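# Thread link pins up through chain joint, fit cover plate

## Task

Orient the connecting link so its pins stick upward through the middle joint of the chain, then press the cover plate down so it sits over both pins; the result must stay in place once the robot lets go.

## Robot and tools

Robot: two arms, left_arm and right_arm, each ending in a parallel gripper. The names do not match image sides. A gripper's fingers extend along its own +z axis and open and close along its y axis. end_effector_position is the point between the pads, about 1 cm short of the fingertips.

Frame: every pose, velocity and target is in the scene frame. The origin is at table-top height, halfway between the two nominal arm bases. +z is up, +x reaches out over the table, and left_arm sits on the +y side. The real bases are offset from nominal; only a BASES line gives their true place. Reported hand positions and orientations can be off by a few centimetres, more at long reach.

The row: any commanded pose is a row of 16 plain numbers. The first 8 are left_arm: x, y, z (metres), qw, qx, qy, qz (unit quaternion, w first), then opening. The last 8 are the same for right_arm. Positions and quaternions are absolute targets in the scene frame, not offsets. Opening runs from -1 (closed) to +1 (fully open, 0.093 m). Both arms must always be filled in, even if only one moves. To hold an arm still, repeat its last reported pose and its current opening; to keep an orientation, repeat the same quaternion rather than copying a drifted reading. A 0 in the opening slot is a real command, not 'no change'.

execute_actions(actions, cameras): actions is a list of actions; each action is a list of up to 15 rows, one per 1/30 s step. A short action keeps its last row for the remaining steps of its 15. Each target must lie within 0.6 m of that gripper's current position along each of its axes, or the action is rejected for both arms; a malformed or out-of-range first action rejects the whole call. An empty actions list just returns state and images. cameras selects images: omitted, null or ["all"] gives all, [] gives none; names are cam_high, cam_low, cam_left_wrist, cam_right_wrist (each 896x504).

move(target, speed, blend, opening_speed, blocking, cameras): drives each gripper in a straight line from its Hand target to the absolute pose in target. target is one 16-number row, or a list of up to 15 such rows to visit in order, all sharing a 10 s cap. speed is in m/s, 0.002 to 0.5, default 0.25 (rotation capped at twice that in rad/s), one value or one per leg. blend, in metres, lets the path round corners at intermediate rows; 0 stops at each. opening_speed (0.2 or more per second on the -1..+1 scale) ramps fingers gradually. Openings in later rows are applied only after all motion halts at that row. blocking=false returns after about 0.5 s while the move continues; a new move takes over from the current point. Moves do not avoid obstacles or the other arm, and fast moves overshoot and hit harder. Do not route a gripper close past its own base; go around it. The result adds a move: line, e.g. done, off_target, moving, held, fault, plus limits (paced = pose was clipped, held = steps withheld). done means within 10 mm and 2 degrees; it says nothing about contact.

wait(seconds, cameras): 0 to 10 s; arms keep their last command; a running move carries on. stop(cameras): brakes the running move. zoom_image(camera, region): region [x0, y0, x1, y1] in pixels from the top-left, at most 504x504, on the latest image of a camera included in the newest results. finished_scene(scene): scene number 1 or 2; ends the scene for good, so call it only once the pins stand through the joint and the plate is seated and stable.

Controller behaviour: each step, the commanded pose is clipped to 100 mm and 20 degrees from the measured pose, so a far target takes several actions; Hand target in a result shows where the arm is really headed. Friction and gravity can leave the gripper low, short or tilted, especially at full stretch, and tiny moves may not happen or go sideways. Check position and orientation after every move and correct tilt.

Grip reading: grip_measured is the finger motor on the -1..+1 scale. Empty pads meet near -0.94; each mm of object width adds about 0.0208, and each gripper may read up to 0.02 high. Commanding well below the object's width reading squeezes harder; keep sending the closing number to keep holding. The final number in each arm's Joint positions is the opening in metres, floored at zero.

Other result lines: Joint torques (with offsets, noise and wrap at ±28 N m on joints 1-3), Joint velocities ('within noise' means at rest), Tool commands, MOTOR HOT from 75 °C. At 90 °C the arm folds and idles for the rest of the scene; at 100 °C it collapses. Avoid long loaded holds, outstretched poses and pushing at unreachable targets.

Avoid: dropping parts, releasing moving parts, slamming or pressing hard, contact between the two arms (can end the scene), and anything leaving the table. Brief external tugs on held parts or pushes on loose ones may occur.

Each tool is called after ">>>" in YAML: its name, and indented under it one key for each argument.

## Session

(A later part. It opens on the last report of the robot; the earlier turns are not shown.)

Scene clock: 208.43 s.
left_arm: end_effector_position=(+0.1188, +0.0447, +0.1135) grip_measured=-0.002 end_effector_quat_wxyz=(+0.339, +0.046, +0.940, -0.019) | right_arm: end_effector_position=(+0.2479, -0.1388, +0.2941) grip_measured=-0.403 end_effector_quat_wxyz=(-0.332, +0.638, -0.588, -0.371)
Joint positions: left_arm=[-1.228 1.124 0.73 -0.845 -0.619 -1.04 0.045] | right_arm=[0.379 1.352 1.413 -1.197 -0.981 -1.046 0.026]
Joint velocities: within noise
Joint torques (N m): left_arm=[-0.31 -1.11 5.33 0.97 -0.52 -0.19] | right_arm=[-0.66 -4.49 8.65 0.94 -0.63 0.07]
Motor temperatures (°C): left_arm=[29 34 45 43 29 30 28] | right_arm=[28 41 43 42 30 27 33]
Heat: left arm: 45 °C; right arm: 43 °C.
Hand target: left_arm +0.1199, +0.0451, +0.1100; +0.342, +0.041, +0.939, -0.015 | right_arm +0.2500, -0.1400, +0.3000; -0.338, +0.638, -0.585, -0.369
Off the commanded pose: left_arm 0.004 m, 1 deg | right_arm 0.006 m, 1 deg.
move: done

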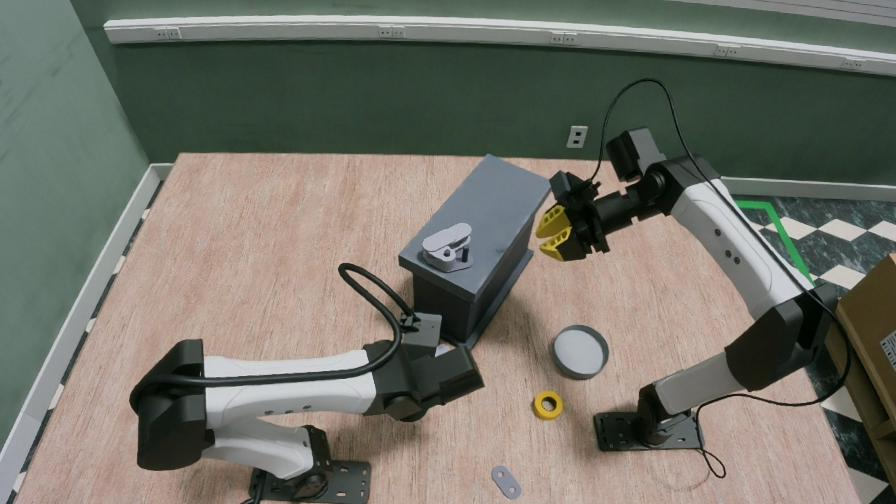

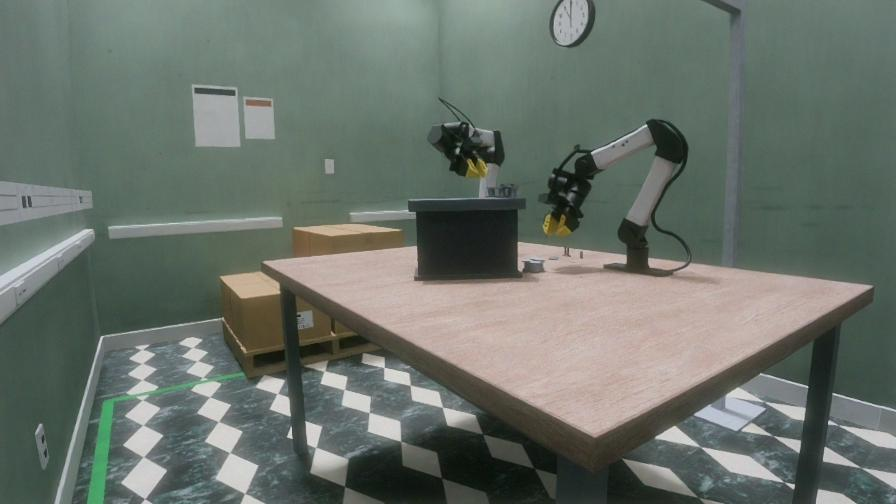

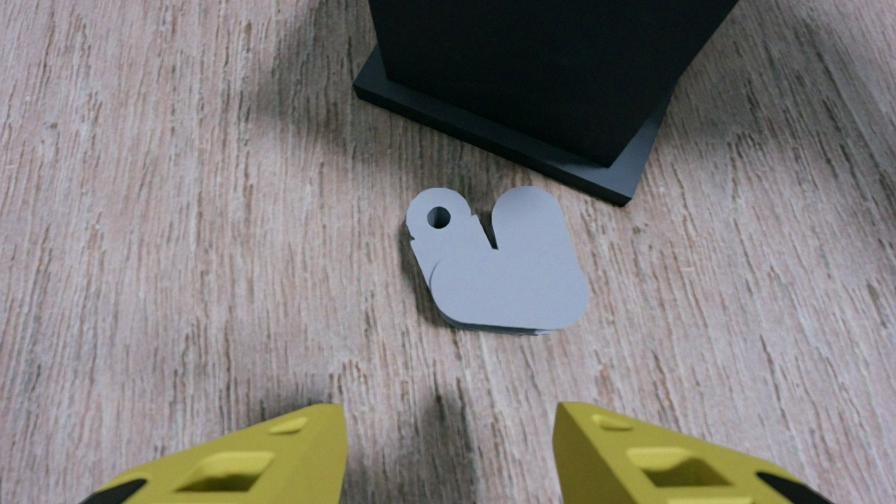

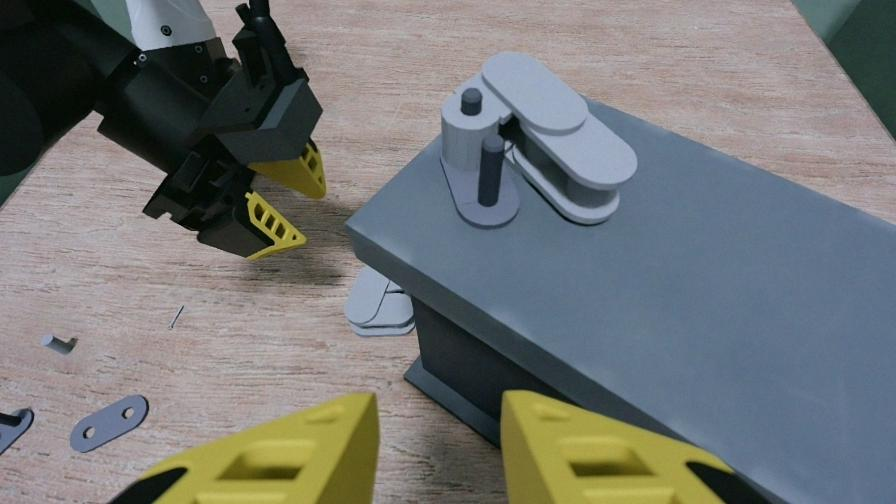

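>>> move:
  target: [0.188,0.0445,0.064,0.3228,-0.1234,0.9374,0.0425,-0.316,0.25,-0.14,0.30,0.3378,-0.6385,0.5851,0.3686,-0.4]
  speed: 0.15

>>> zoom_image:
  camera: "cam_left_wrist"
  region: [300, 200, 620, 504]

Scene clock: 212.83 s.
left_arm: end_effector_position=(+0.1823, +0.0492, +0.0617) grip_measured=-0.314 end_effector_quat_wxyz=(+0.316, -0.112, +0.941, +0.049) | right_arm: end_effector_position=(+0.2478, -0.1389, +0.2940) grip_measured=-0.403 end_effector_quat_wxyz=(-0.332, +0.638, -0.588, -0.371)
Joint positions: left_arm=[-0.989 1.487 0.801 -0.668 -0.62 -1.173 0.03] | right_arm=[0.379 1.352 1.413 -1.197 -0.981 -1.046 0.026]
Joint velocities: within noise
Joint torques (N m): left_arm=[0.2 -3.36 6.98 0.74 -0.5 -0.26] | right_arm=[-0.65 -4.51 8.66 0.95 -0.64 0.07]
Motor temperatures (°C): left_arm=[29 34 45 42 29 30 28] | right_arm=[28 41 42 41 30 27 33]
Heat: left arm: 45 °C; right arm: 42 °C.
Hand target: left_arm +0.1879, +0.0446, +0.0641; +0.323, -0.123, +0.937, +0.042 | right_arm +0.2500, -0.1400, +0.2999; -0.338, +0.638, -0.585, -0.368
Off the commanded pose: left_arm 0.008 m, 2 deg | right_arm 0.006 m, 1 deg.
move: done

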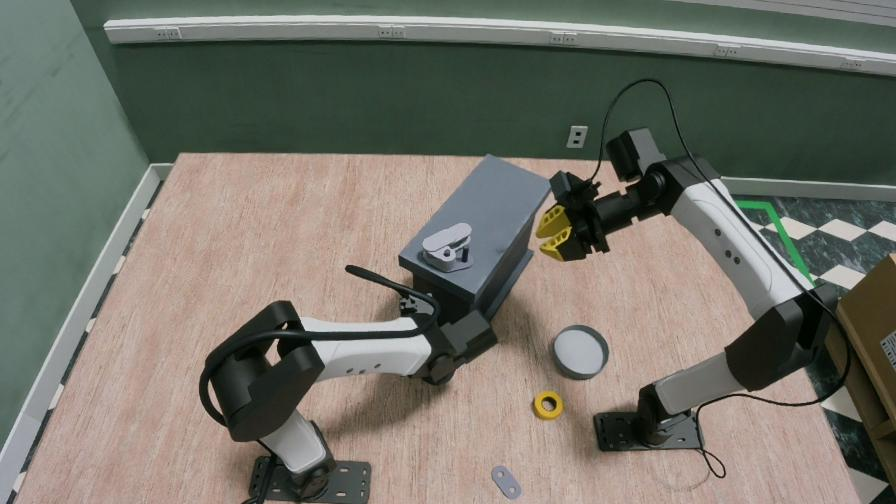

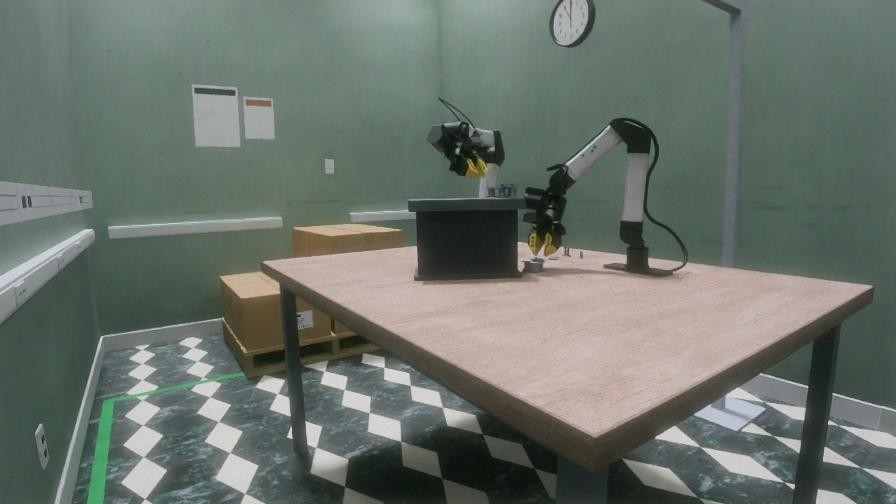

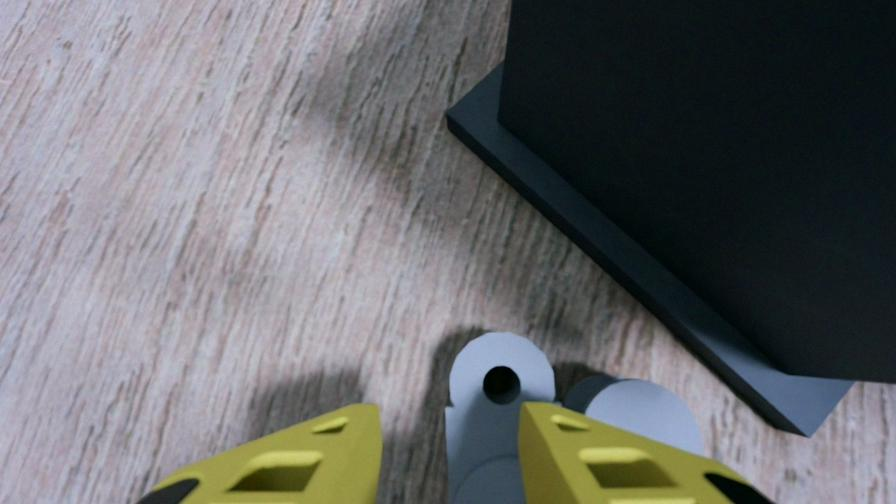

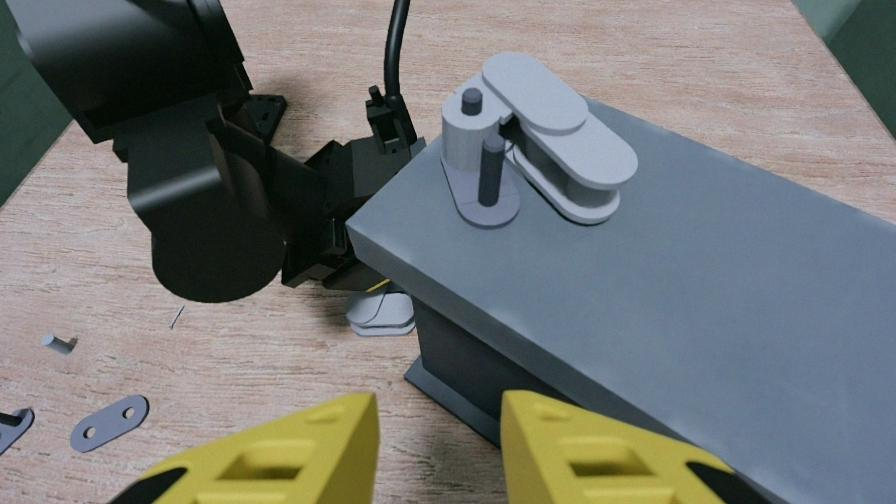

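Scaled by 1.575 from the camera's 896x504 image, which has a finer 1280x720 frame.

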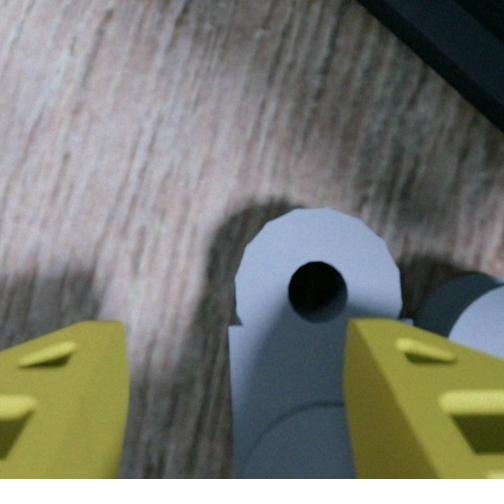

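>>> move:
  target: [0.201,0.039,0.050,0.3228,-0.1234,0.9374,0.0425,-0.316,0.25,-0.14,0.30,0.3378,-0.6385,0.5851,0.3686,-0.4]
  speed: 0.1
  cameras: ["cam_left_wrist"]

>>> zoom_image:
  camera: "cam_left_wrist"
  region: [300, 200, 620, 504]

Scene clock: 214.80 s.
left_arm: end_effector_position=(+0.1953, +0.0443, +0.0486) grip_measured=-0.314 end_effector_quat_wxyz=(+0.320, -0.125, +0.938, +0.046) | right_arm: end_effector_position=(+0.2478, -0.1389, +0.2940) grip_measured=-0.403 end_effector_quat_wxyz=(-0.332, +0.638, -0.588, -0.371)
Joint positions: left_arm=[-0.959 1.554 0.801 -0.581 -0.62 -1.165 0.03] | right_arm=[0.379 1.352 1.413 -1.197 -0.981 -1.046 0.026]
Joint velocities: within noise
Joint torques (N m): left_arm=[0.29 -3.74 6.95 0.81 -0.43 0.1] | right_arm=[-0.66 -4.49 8.65 0.95 -0.63 0.08]
Motor temperatures (°C): left_arm=[29 34 45 42 29 30 28] | right_arm=[28 41 42 41 30 27 33]
Heat: left arm: 45 °C; right arm: 42 °C.
Hand target: left_arm +0.2008, +0.0391, +0.0502; +0.323, -0.123, +0.937, +0.042 | right_arm +0.2500, -0.1400, +0.2999; -0.338, +0.638, -0.585, -0.368
Off the commanded pose: left_arm 0.008 m, 1 deg | right_arm 0.006 m, 1 deg.
move: done
Images, in order (width x height): cam_left_wrist 896x504.

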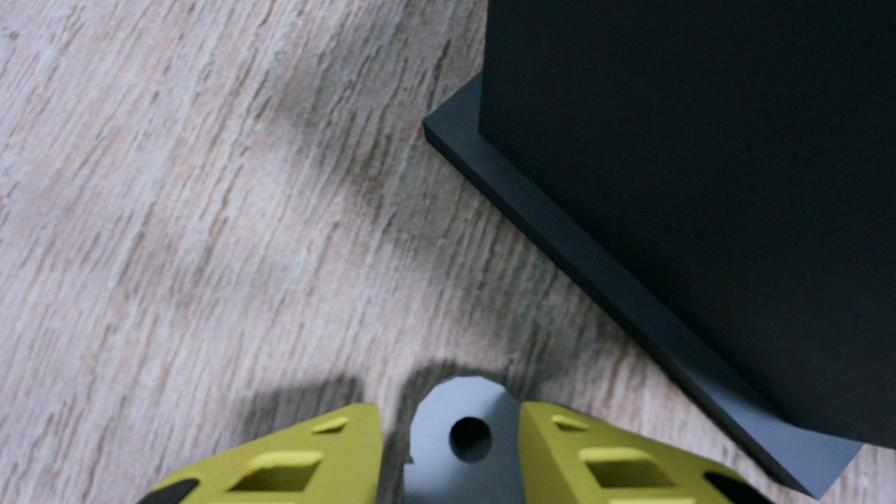

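Scaled by 1.575 from the camera's 896x504 image, which has a finer 1280x720 frame.

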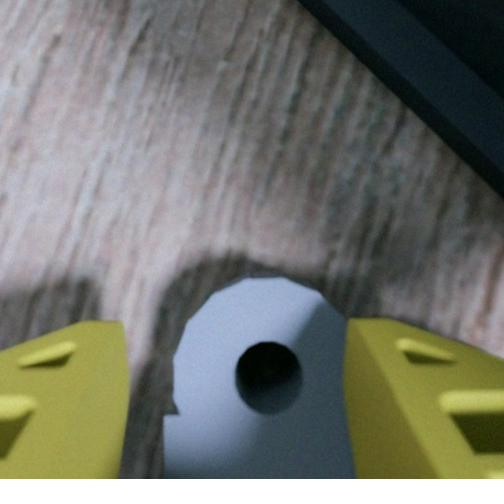

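>>> move:
  target: [0.2034,0.0372,0.042,0.3228,-0.1234,0.9374,0.0425,-0.316,0.25,-0.14,0.30,0.3378,-0.6385,0.5851,0.3686,-0.4]
  speed: 0.05
  cameras: ["cam_left_wrist"]

>>> zoom_image:
  camera: "cam_left_wrist"
  region: [300, 200, 620, 504]

Scene clock: 216.63 s.
left_arm: end_effector_position=(+0.2001, +0.0392, +0.0442) grip_measured=-0.314 end_effector_quat_wxyz=(+0.324, -0.127, +0.937, +0.040) | right_arm: end_effector_position=(+0.2478, -0.1389, +0.2940) grip_measured=-0.403 end_effector_quat_wxyz=(-0.332, +0.638, -0.588, -0.371)
Joint positions: left_arm=[-0.956 1.579 0.801 -0.537 -0.62 -1.161 0.03] | right_arm=[0.379 1.352 1.413 -1.197 -0.981 -1.046 0.026]
Joint velocities: within noise
Joint torques (N m): left_arm=[0.29 -3.63 6.17 0.83 -0.41 0.12] | right_arm=[-0.65 -4.49 8.64 0.94 -0.63 0.08]
Motor temperatures (°C): left_arm=[29 34 45 42 29 30 28] | right_arm=[28 41 42 41 30 27 33]
Heat: left arm: 45 °C; right arm: 42 °C.
Hand target: left_arm +0.2033, +0.0372, +0.0421; +0.323, -0.123, +0.937, +0.042 | right_arm +0.2500, -0.1400, +0.2999; -0.338, +0.638, -0.585, -0.368
Off the commanded pose: left_arm 0.004 m, 1 deg | right_arm 0.006 m, 1 deg.
move: done
Images, in order (width x height): cam_left_wrist 896x504.

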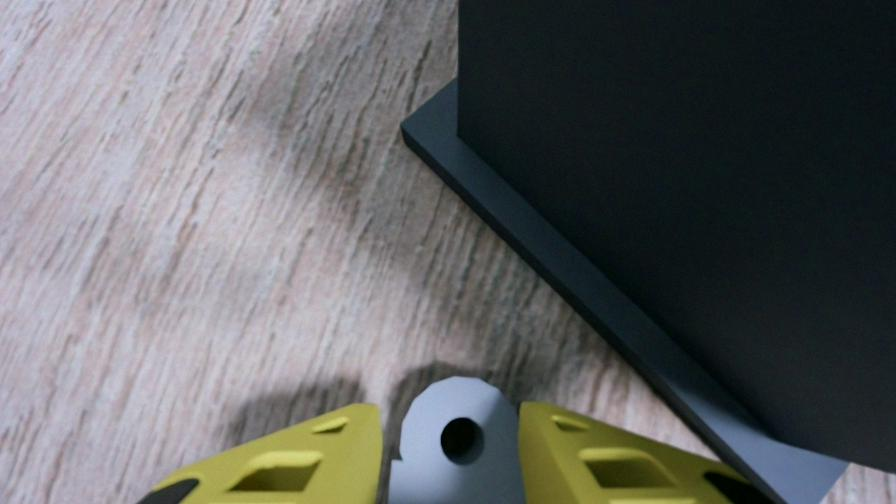

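Scaled by 1.575 from the camera's 896x504 image, which has a finer 1280x720 frame.

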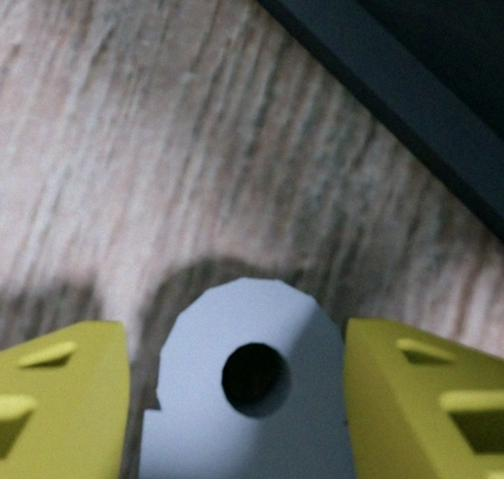

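>>> move:
  target: [0.204,0.0357,0.034,0.3228,-0.1234,0.9374,0.0425,-0.316,0.25,-0.14,0.30,0.3378,-0.6385,0.5851,0.3686,-0.4]
  speed: 0.05
  cameras: ["cam_left_wrist"]

>>> zoom_image:
  camera: "cam_left_wrist"
  region: [300, 200, 620, 504]

Scene clock: 217.87 s.
left_arm: end_effector_position=(+0.2045, +0.0354, +0.0407) grip_measured=-0.314 end_effector_quat_wxyz=(+0.330, -0.130, +0.934, +0.036) | right_arm: end_effector_position=(+0.2478, -0.1389, +0.2940) grip_measured=-0.403 end_effector_quat_wxyz=(-0.332, +0.638, -0.588, -0.371)
Joint positions: left_arm=[-0.955 1.602 0.801 -0.5 -0.629 -1.16 0.03] | right_arm=[0.379 1.352 1.413 -1.197 -0.981 -1.046 0.026]
Joint velocities: within noise
Joint torques (N m): left_arm=[0.14 -3.67 5.18 0.78 -0.34 0.1] | right_arm=[-0.66 -4.48 8.64 0.94 -0.63 0.08]
Motor temperatures (°C): left_arm=[29 34 45 42 29 30 28] | right_arm=[28 41 42 41 30 27 33]
Heat: left arm: 45 °C; right arm: 42 °C.
Hand target: left_arm +0.2039, +0.0358, +0.0342; +0.323, -0.124, +0.937, +0.042 | right_arm +0.2500, -0.1400, +0.2999; -0.338, +0.638, -0.585, -0.368
Off the commanded pose: left_arm 0.007 m, 1 deg | right_arm 0.006 m, 1 deg.
move: done
Images, in order (width x height): cam_left_wrist 896x504.

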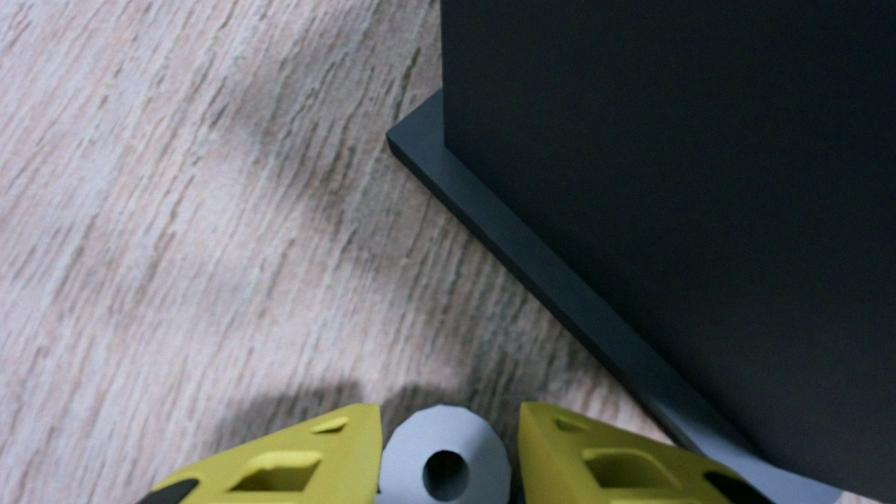

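Scaled by 1.575 from the camera's 896x504 image, which has a finer 1280x720 frame.

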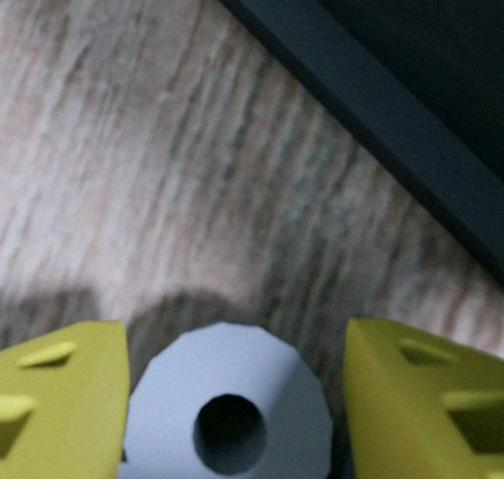

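>>> move:
  target: [0.199,0.0345,0.026,0.3228,-0.1234,0.9374,0.0425,-0.30,0.25,-0.14,0.30,0.3378,-0.6385,0.5851,0.3686,-0.4]
  speed: 0.05
  cameras: ["cam_left_wrist","cam_right_wrist","cam_low"]

>>> zoom_image:
  camera: "cam_left_wrist"
  region: [300, 200, 620, 504]

>>> zoom_image:
  camera: "cam_low"
  region: [490, 180, 610, 290]

Scene clock: 220.17 s.
left_arm: end_effector_position=(+0.2069, +0.0336, +0.0396) grip_measured=-0.302 end_effector_quat_wxyz=(+0.340, -0.130, +0.931, +0.036) | right_arm: end_effector_position=(+0.2478, -0.1389, +0.2940) grip_measured=-0.403 end_effector_quat_wxyz=(-0.332, +0.638, -0.588, -0.371)
Joint positions: left_arm=[-0.96 1.614 0.796 -0.473 -0.648 -1.16 0.031] | right_arm=[0.379 1.352 1.413 -1.197 -0.981 -1.046 0.026]
Joint velocities: within noise
Joint torques (N m): left_arm=[-0.84 -3.48 3.85 0.74 -0.2 -0.15] | right_arm=[-0.65 -4.49 8.65 0.94 -0.64 0.08]
Motor temperatures (°C): left_arm=[29 34 45 42 29 30 28] | right_arm=[28 41 42 41 30 27 33]
Heat: left arm: 45 °C; right arm: 42 °C.
Hand target: left_arm +0.1988, +0.0350, +0.0266; +0.323, -0.124, +0.937, +0.043 | right_arm +0.2500, -0.1400, +0.2999; -0.338, +0.638, -0.585, -0.368
Off the commanded pose: left_arm 0.016 m, 2 deg | right_arm 0.006 m, 1 deg.
move: off_target (left_arm)
Images, in order (width x height): cam_low 896x504, cam_left_wrist 896x504, cam_right_wrist 896x504.

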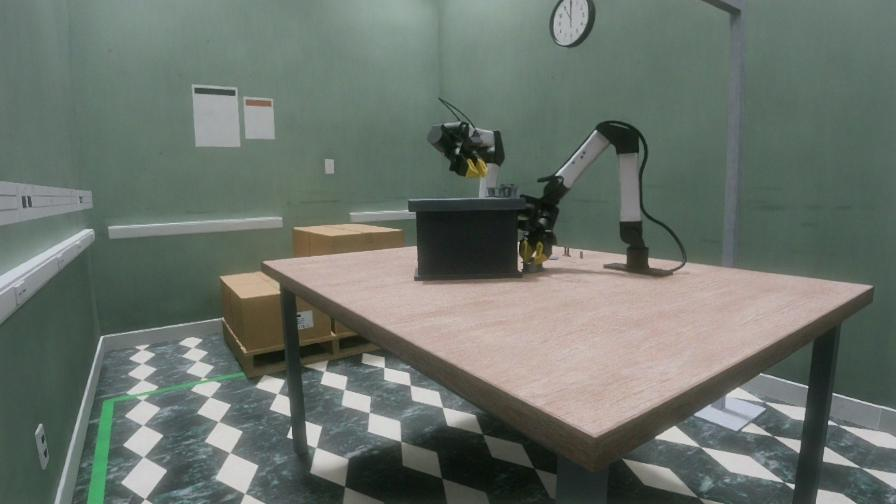

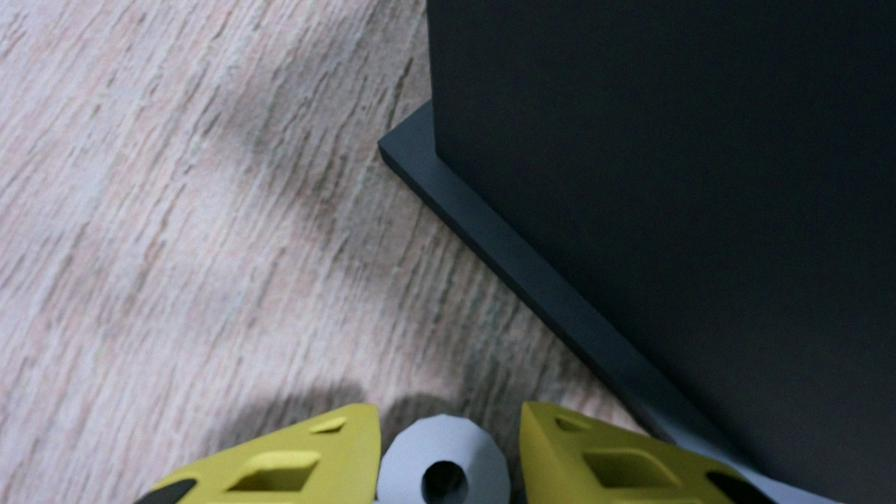

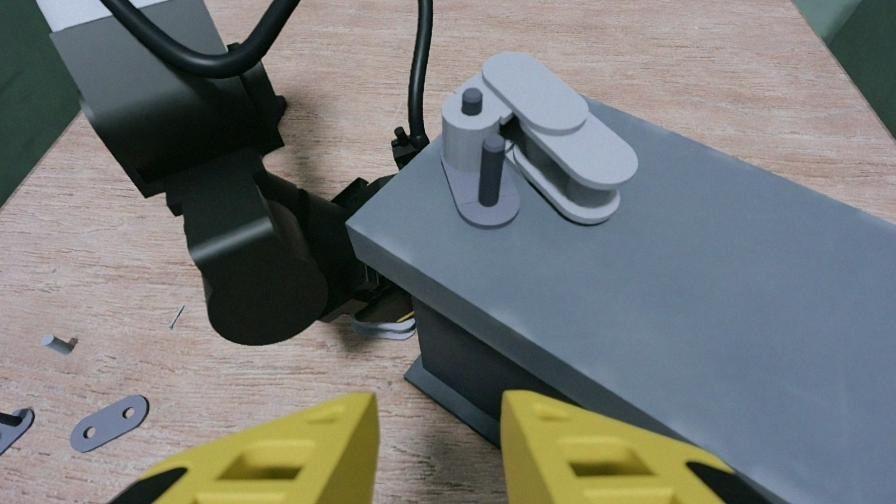

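Scaled by 1.575 from the camera's 896x504 image, which has a finer 1280x720 frame.

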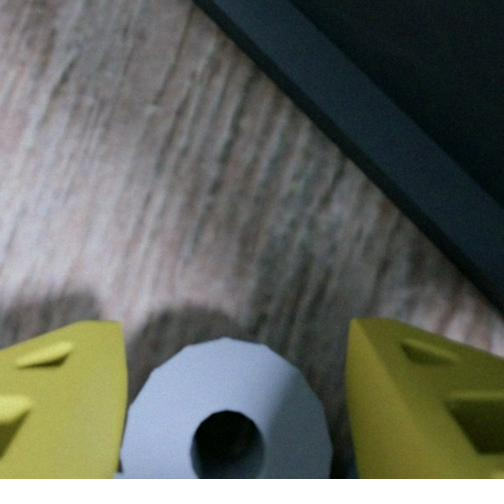

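Scaled by 4.200 from the camera's 896x504 image, which has a finer 1280x720 frame.

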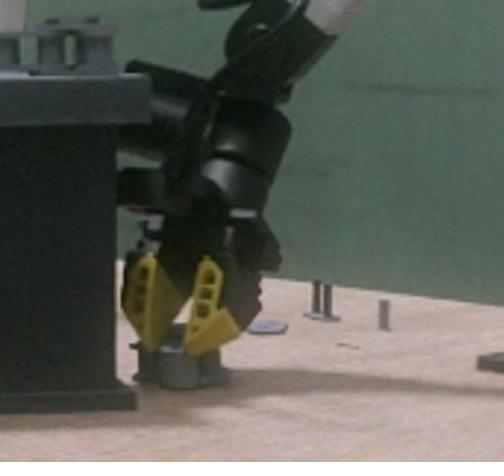

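>>> move:
  target: [0.202,0.038,0.058,0.3228,-0.1234,0.9374,0.0425,-0.15,0.25,-0.14,0.30,0.3378,-0.6385,0.5851,0.3686,-0.4]
  speed: 0.05
  cameras: ["cam_left_wrist"]

>>> zoom_image:
  camera: "cam_left_wrist"
  region: [300, 200, 620, 504]

Scene clock: 223.03 s.
left_arm: end_effector_position=(+0.2008, +0.0403, +0.0503) grip_measured=-0.152 end_effector_quat_wxyz=(+0.326, -0.124, +0.936, +0.051) | right_arm: end_effector_position=(+0.2478, -0.1389, +0.2940) grip_measured=-0.403 end_effector_quat_wxyz=(-0.332, +0.638, -0.588, -0.371)
Joint positions: left_arm=[-0.958 1.58 0.828 -0.582 -0.634 -1.16 0.038] | right_arm=[0.379 1.352 1.413 -1.197 -0.981 -1.046 0.026]
Joint velocities: within noise
Joint torques (N m): left_arm=[0.29 -7.2 6.74 0.47 -0.29 0.08] | right_arm=[-0.68 -4.52 8.64 0.95 -0.63 0.08]
Motor temperatures (°C): left_arm=[29 34 45 41 29 30 28] | right_arm=[28 41 42 41 30 27 33]
Heat: left arm: 45 °C; right arm: 42 °C.
Hand target: left_arm +0.2020, +0.0381, +0.0578; +0.323, -0.123, +0.937, +0.042 | right_arm +0.2500, -0.1400, +0.2999; -0.338, +0.638, -0.585, -0.368
Off the commanded pose: left_arm 0.008 m, 1 deg | right_arm 0.006 m, 1 deg.
move: done
Images, in order (width x height): cam_left_wrist 896x504.

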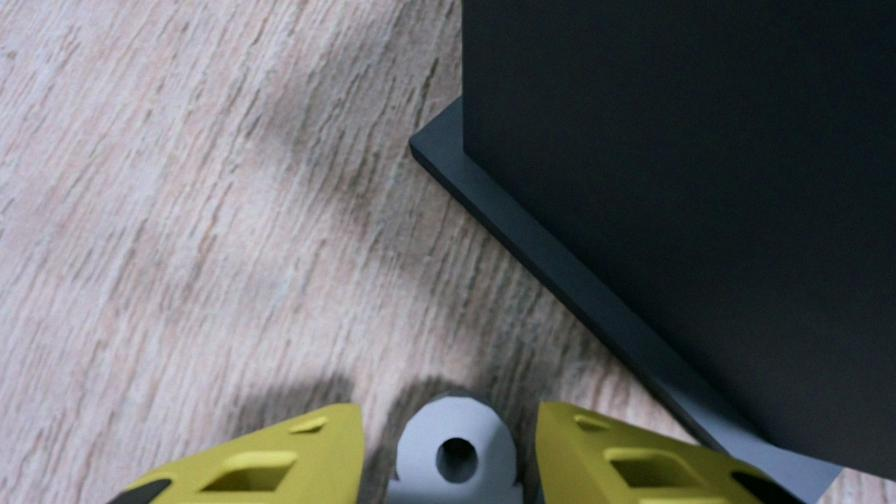

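Scaled by 1.575 from the camera's 896x504 image, which has a finer 1280x720 frame.

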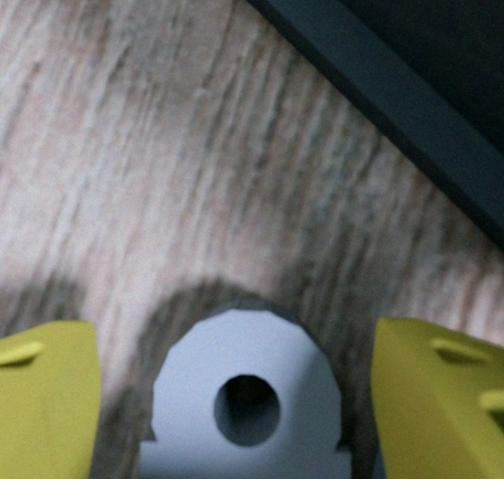

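>>> move:
  target: [0.206,0.0415,0.044,0.3228,-0.1234,0.9374,0.0425,-0.15,0.25,-0.14,0.30,0.3378,-0.6385,0.5851,0.3686,-0.4]
  speed: 0.05
  cameras: ["cam_left_wrist"]

>>> zoom_image:
  camera: "cam_left_wrist"
  region: [300, 200, 620, 504]

Scene clock: 225.30 s.
left_arm: end_effector_position=(+0.2067, +0.0410, +0.0484) grip_measured=-0.152 end_effector_quat_wxyz=(+0.329, -0.128, +0.935, +0.043) | right_arm: end_effector_position=(+0.2478, -0.1389, +0.2940) grip_measured=-0.403 end_effector_quat_wxyz=(-0.332, +0.638, -0.588, -0.371)
Joint positions: left_arm=[-0.938 1.58 0.814 -0.537 -0.629 -1.14 0.038] | right_arm=[0.379 1.352 1.413 -1.197 -0.981 -1.046 0.026]
Joint velocities: within noise
Joint torques (N m): left_arm=[0.29 -5.01 4.59 0.82 -0.3 0.12] | right_arm=[-0.66 -4.48 8.65 0.95 -0.63 0.07]
Motor temperatures (°C): left_arm=[29 34 45 41 29 30 28] | right_arm=[28 41 42 40 30 27 33]
Heat: left arm: 45 °C; right arm: 42 °C.
Hand target: left_arm +0.2059, +0.0416, +0.0440; +0.323, -0.123, +0.937, +0.043 | right_arm +0.2500, -0.1400, +0.2999; -0.338, +0.638, -0.585, -0.368
Off the commanded pose: left_arm 0.004 m, 1 deg | right_arm 0.006 m, 1 deg.
move: done
Images, in order (width x height): cam_left_wrist 896x504.

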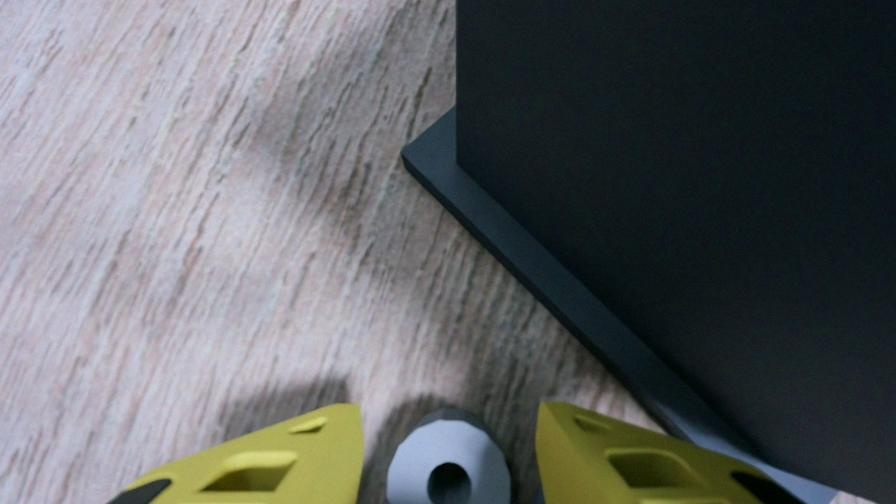

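Scaled by 1.575 from the camera's 896x504 image, which has a finer 1280x720 frame.

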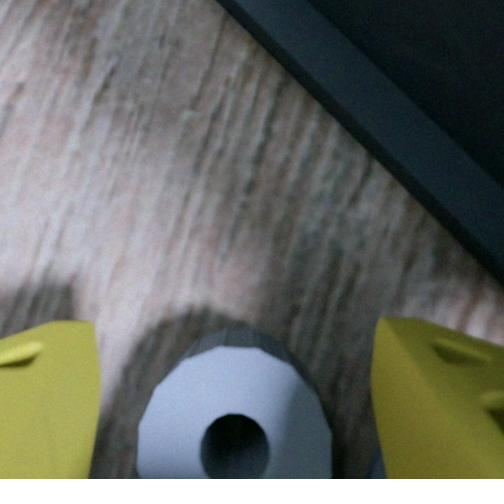

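>>> move:
  target: [0.2035,0.0448,0.034,0.3228,-0.1234,0.9374,0.0425,-0.15,0.25,-0.14,0.30,0.3378,-0.6385,0.5851,0.3686,-0.4]
  speed: 0.05
  cameras: ["cam_left_wrist"]

>>> zoom_image:
  camera: "cam_left_wrist"
  region: [300, 200, 620, 504]

Scene clock: 226.93 s.
left_arm: end_effector_position=(+0.2048, +0.0435, +0.0407) grip_measured=-0.152 end_effector_quat_wxyz=(+0.331, -0.129, +0.934, +0.039) | right_arm: end_effector_position=(+0.2478, -0.1389, +0.2940) grip_measured=-0.403 end_effector_quat_wxyz=(-0.332, +0.638, -0.588, -0.371)
Joint positions: left_arm=[-0.938 1.58 0.777 -0.491 -0.629 -1.139 0.038] | right_arm=[0.379 1.352 1.413 -1.197 -0.981 -1.046 0.026]
Joint velocities: within noise
Joint torques (N m): left_arm=[0.24 -4.22 4.38 0.84 -0.3 0.11] | right_arm=[-0.66 -4.51 8.64 0.95 -0.63 0.08]
Motor temperatures (°C): left_arm=[29 35 45 41 29 30 28] | right_arm=[28 41 42 40 30 27 33]
Heat: left arm: 45 °C; right arm: 42 °C.
Hand target: left_arm +0.2034, +0.0448, +0.0342; +0.323, -0.123, +0.937, +0.043 | right_arm +0.2500, -0.1400, +0.2999; -0.338, +0.638, -0.585, -0.368
Off the commanded pose: left_arm 0.007 m, 1 deg | right_arm 0.006 m, 1 deg.
move: done
Images, in order (width x height): cam_left_wrist 896x504.

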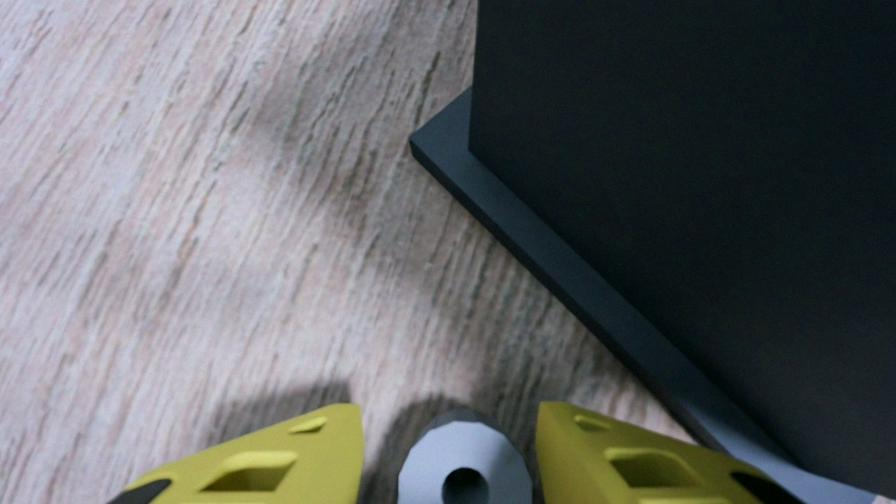

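Scaled by 1.575 from the camera's 896x504 image, which has a finer 1280x720 frame.

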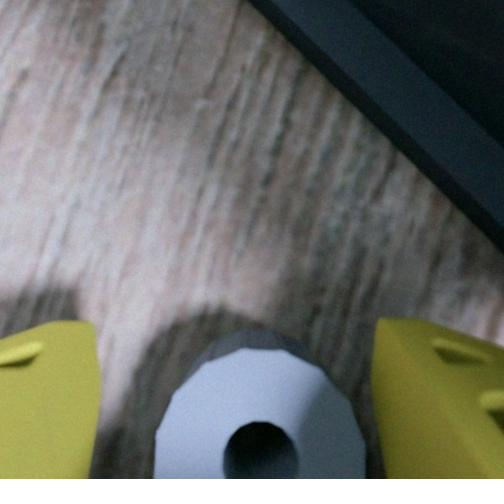

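>>> move:
  target: [0.203,0.0450,0.024,0.3228,-0.1234,0.9374,0.0425,-0.15,0.25,-0.14,0.30,0.3378,-0.6385,0.5851,0.3686,-0.4]
  speed: 0.05
  cameras: ["cam_left_wrist","cam_low"]

>>> zoom_image:
  camera: "cam_left_wrist"
  region: [300, 200, 620, 504]

>>> zoom_image:
  camera: "cam_low"
  region: [490, 180, 610, 290]

Scene clock: 228.37 s.
left_arm: end_effector_position=(+0.2076, +0.0405, +0.0360) grip_measured=-0.152 end_effector_quat_wxyz=(+0.337, -0.133, +0.931, +0.029) | right_arm: end_effector_position=(+0.2478, -0.1389, +0.2940) grip_measured=-0.403 end_effector_quat_wxyz=(-0.332, +0.638, -0.588, -0.371)
Joint positions: left_arm=[-0.937 1.592 0.758 -0.434 -0.631 -1.139 0.038] | right_arm=[0.379 1.352 1.413 -1.197 -0.981 -1.046 0.026]
Joint velocities: within noise
Joint torques (N m): left_arm=[0.1 -3.3 3.92 0.82 -0.25 0.1] | right_arm=[-0.66 -4.51 8.64 0.95 -0.64 0.07]
Motor temperatures (°C): left_arm=[29 35 45 41 29 30 28] | right_arm=[28 41 42 40 30 27 33]
Heat: left arm: 45 °C; right arm: 42 °C.
Hand target: left_arm +0.2027, +0.0452, +0.0244; +0.323, -0.123, +0.937, +0.042 | right_arm +0.2500, -0.1400, +0.2999; -0.338, +0.638, -0.585, -0.368
Off the commanded pose: left_arm 0.014 m, 3 deg | right_arm 0.006 m, 1 deg.
move: off_target (left_arm)
Images, in order (width x height): cam_low 896x504, cam_left_wrist 896x504.

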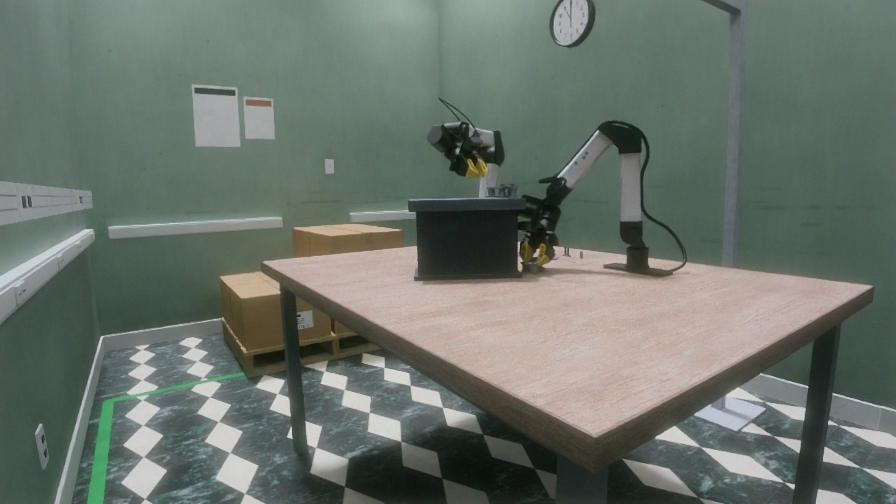

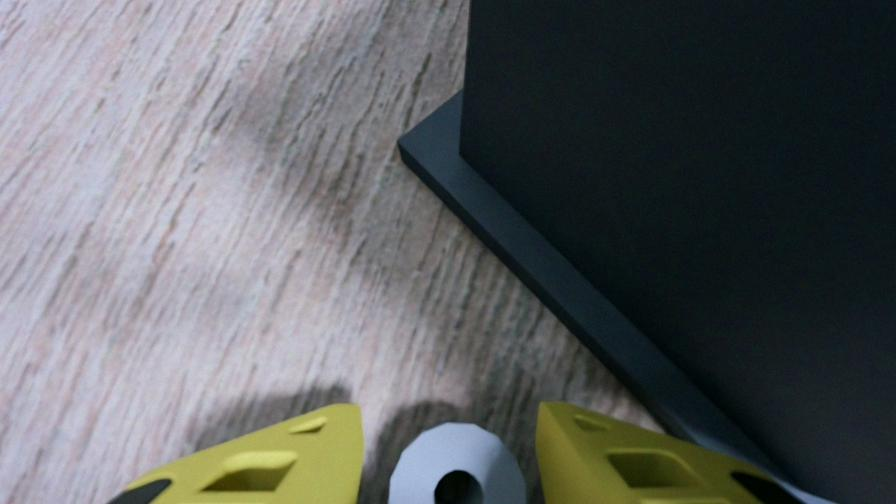

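Scaled by 1.575 from the camera's 896x504 image, which has a finer 1280x720 frame.

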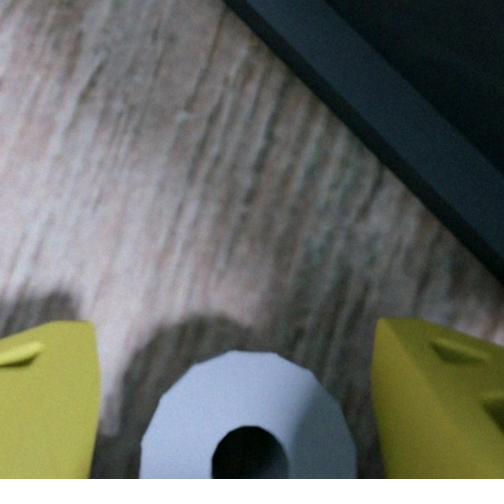

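Scaled by 4.200 from the camera's 896x504 image, which has a finer 1280x720 frame.

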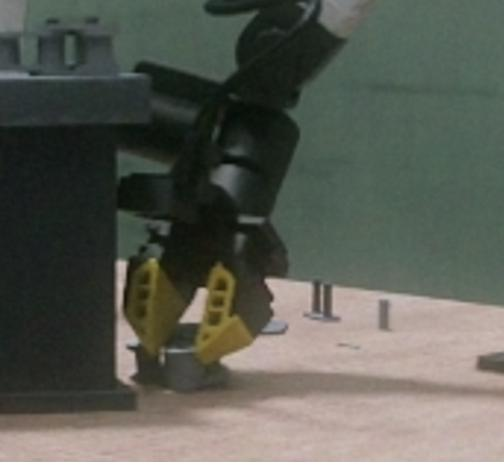

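>>> move:
  target: [0.207,0.031,0.026,0.3228,-0.1234,0.9374,0.0425,-0.15,0.25,-0.14,0.30,0.3378,-0.6385,0.5851,0.3686,-0.4]
  speed: 0.05
  cameras: ["cam_left_wrist","cam_low"]

>>> zoom_image:
  camera: "cam_left_wrist"
  region: [300, 200, 620, 504]

>>> zoom_image:
  camera: "cam_low"
  region: [490, 180, 610, 290]

Scene clock: 229.83 s.
left_arm: end_effector_position=(+0.2129, +0.0354, +0.0344) grip_measured=-0.152 end_effector_quat_wxyz=(+0.342, -0.136, +0.929, +0.037) | right_arm: end_effector_position=(+0.2478, -0.1389, +0.2940) grip_measured=-0.403 end_effector_quat_wxyz=(-0.332, +0.638, -0.588, -0.371)
Joint positions: left_arm=[-0.941 1.636 0.792 -0.438 -0.65 -1.152 0.038] | right_arm=[0.379 1.352 1.413 -1.197 -0.981 -1.046 0.026]
Joint velocities: within noise
Joint torques (N m): left_arm=[-1.02 -3.43 6.23 0.59 -0.14 0.02] | right_arm=[-0.65 -4.48 8.65 0.95 -0.63 0.08]
Motor temperatures (°C): left_arm=[29 35 45 41 29 30 28] | right_arm=[28 41 42 40 30 27 33]
Heat: left arm: 45 °C; right arm: 42 °C.
Hand target: left_arm +0.2068, +0.0313, +0.0262; +0.323, -0.123, +0.937, +0.042 | right_arm +0.2500, -0.1400, +0.2999; -0.338, +0.638, -0.585, -0.368
Off the commanded pose: left_arm 0.011 m, 3 deg | right_arm 0.006 m, 1 deg.
move: off_target (left_arm)
Images, in order (width x height): cam_low 896x504, cam_left_wrist 896x504.

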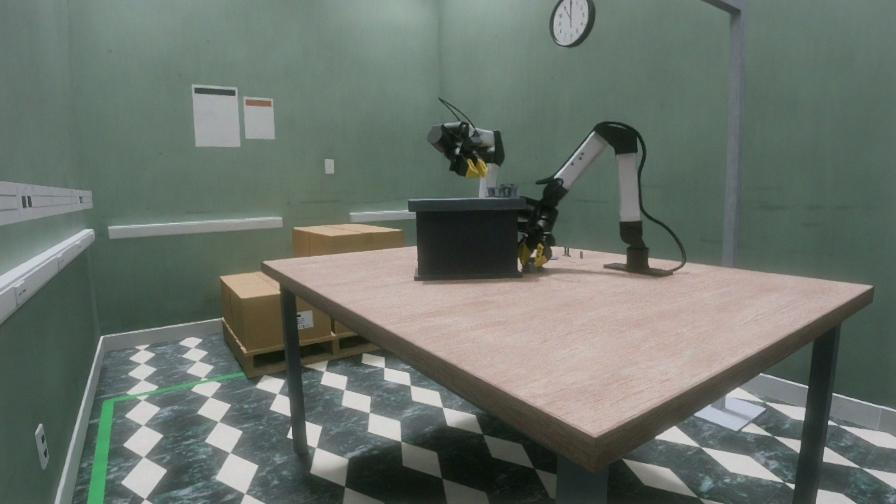

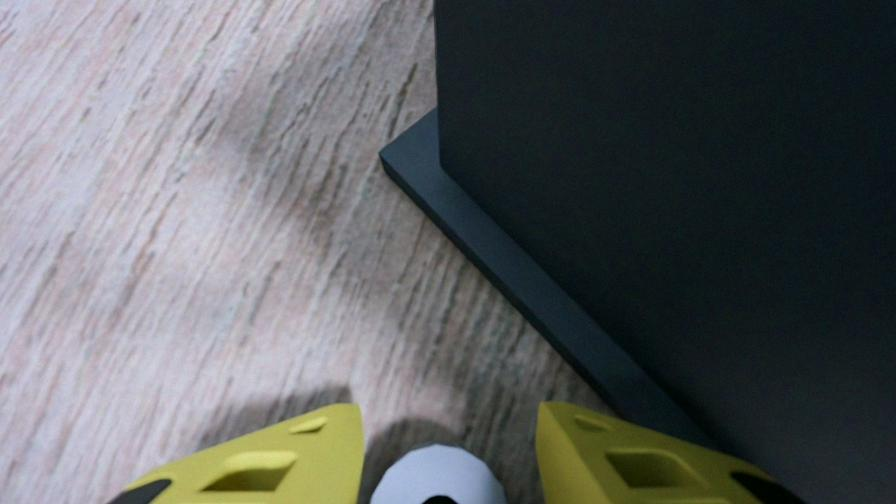

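Scaled by 1.575 from the camera's 896x504 image, which has a finer 1280x720 frame.

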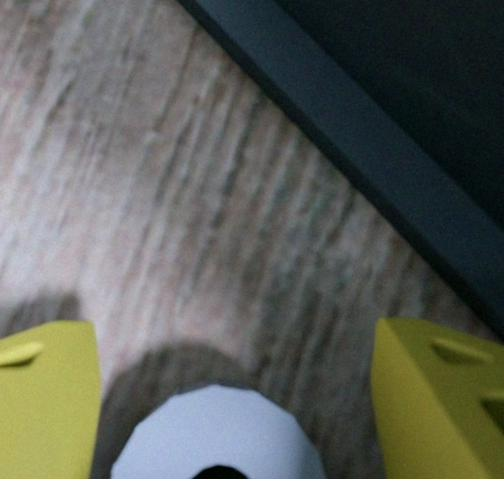

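Scaled by 4.200 from the camera's 896x504 image, which has a finer 1280x720 frame.

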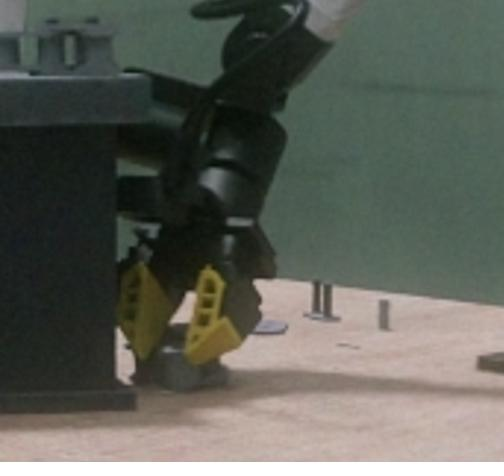

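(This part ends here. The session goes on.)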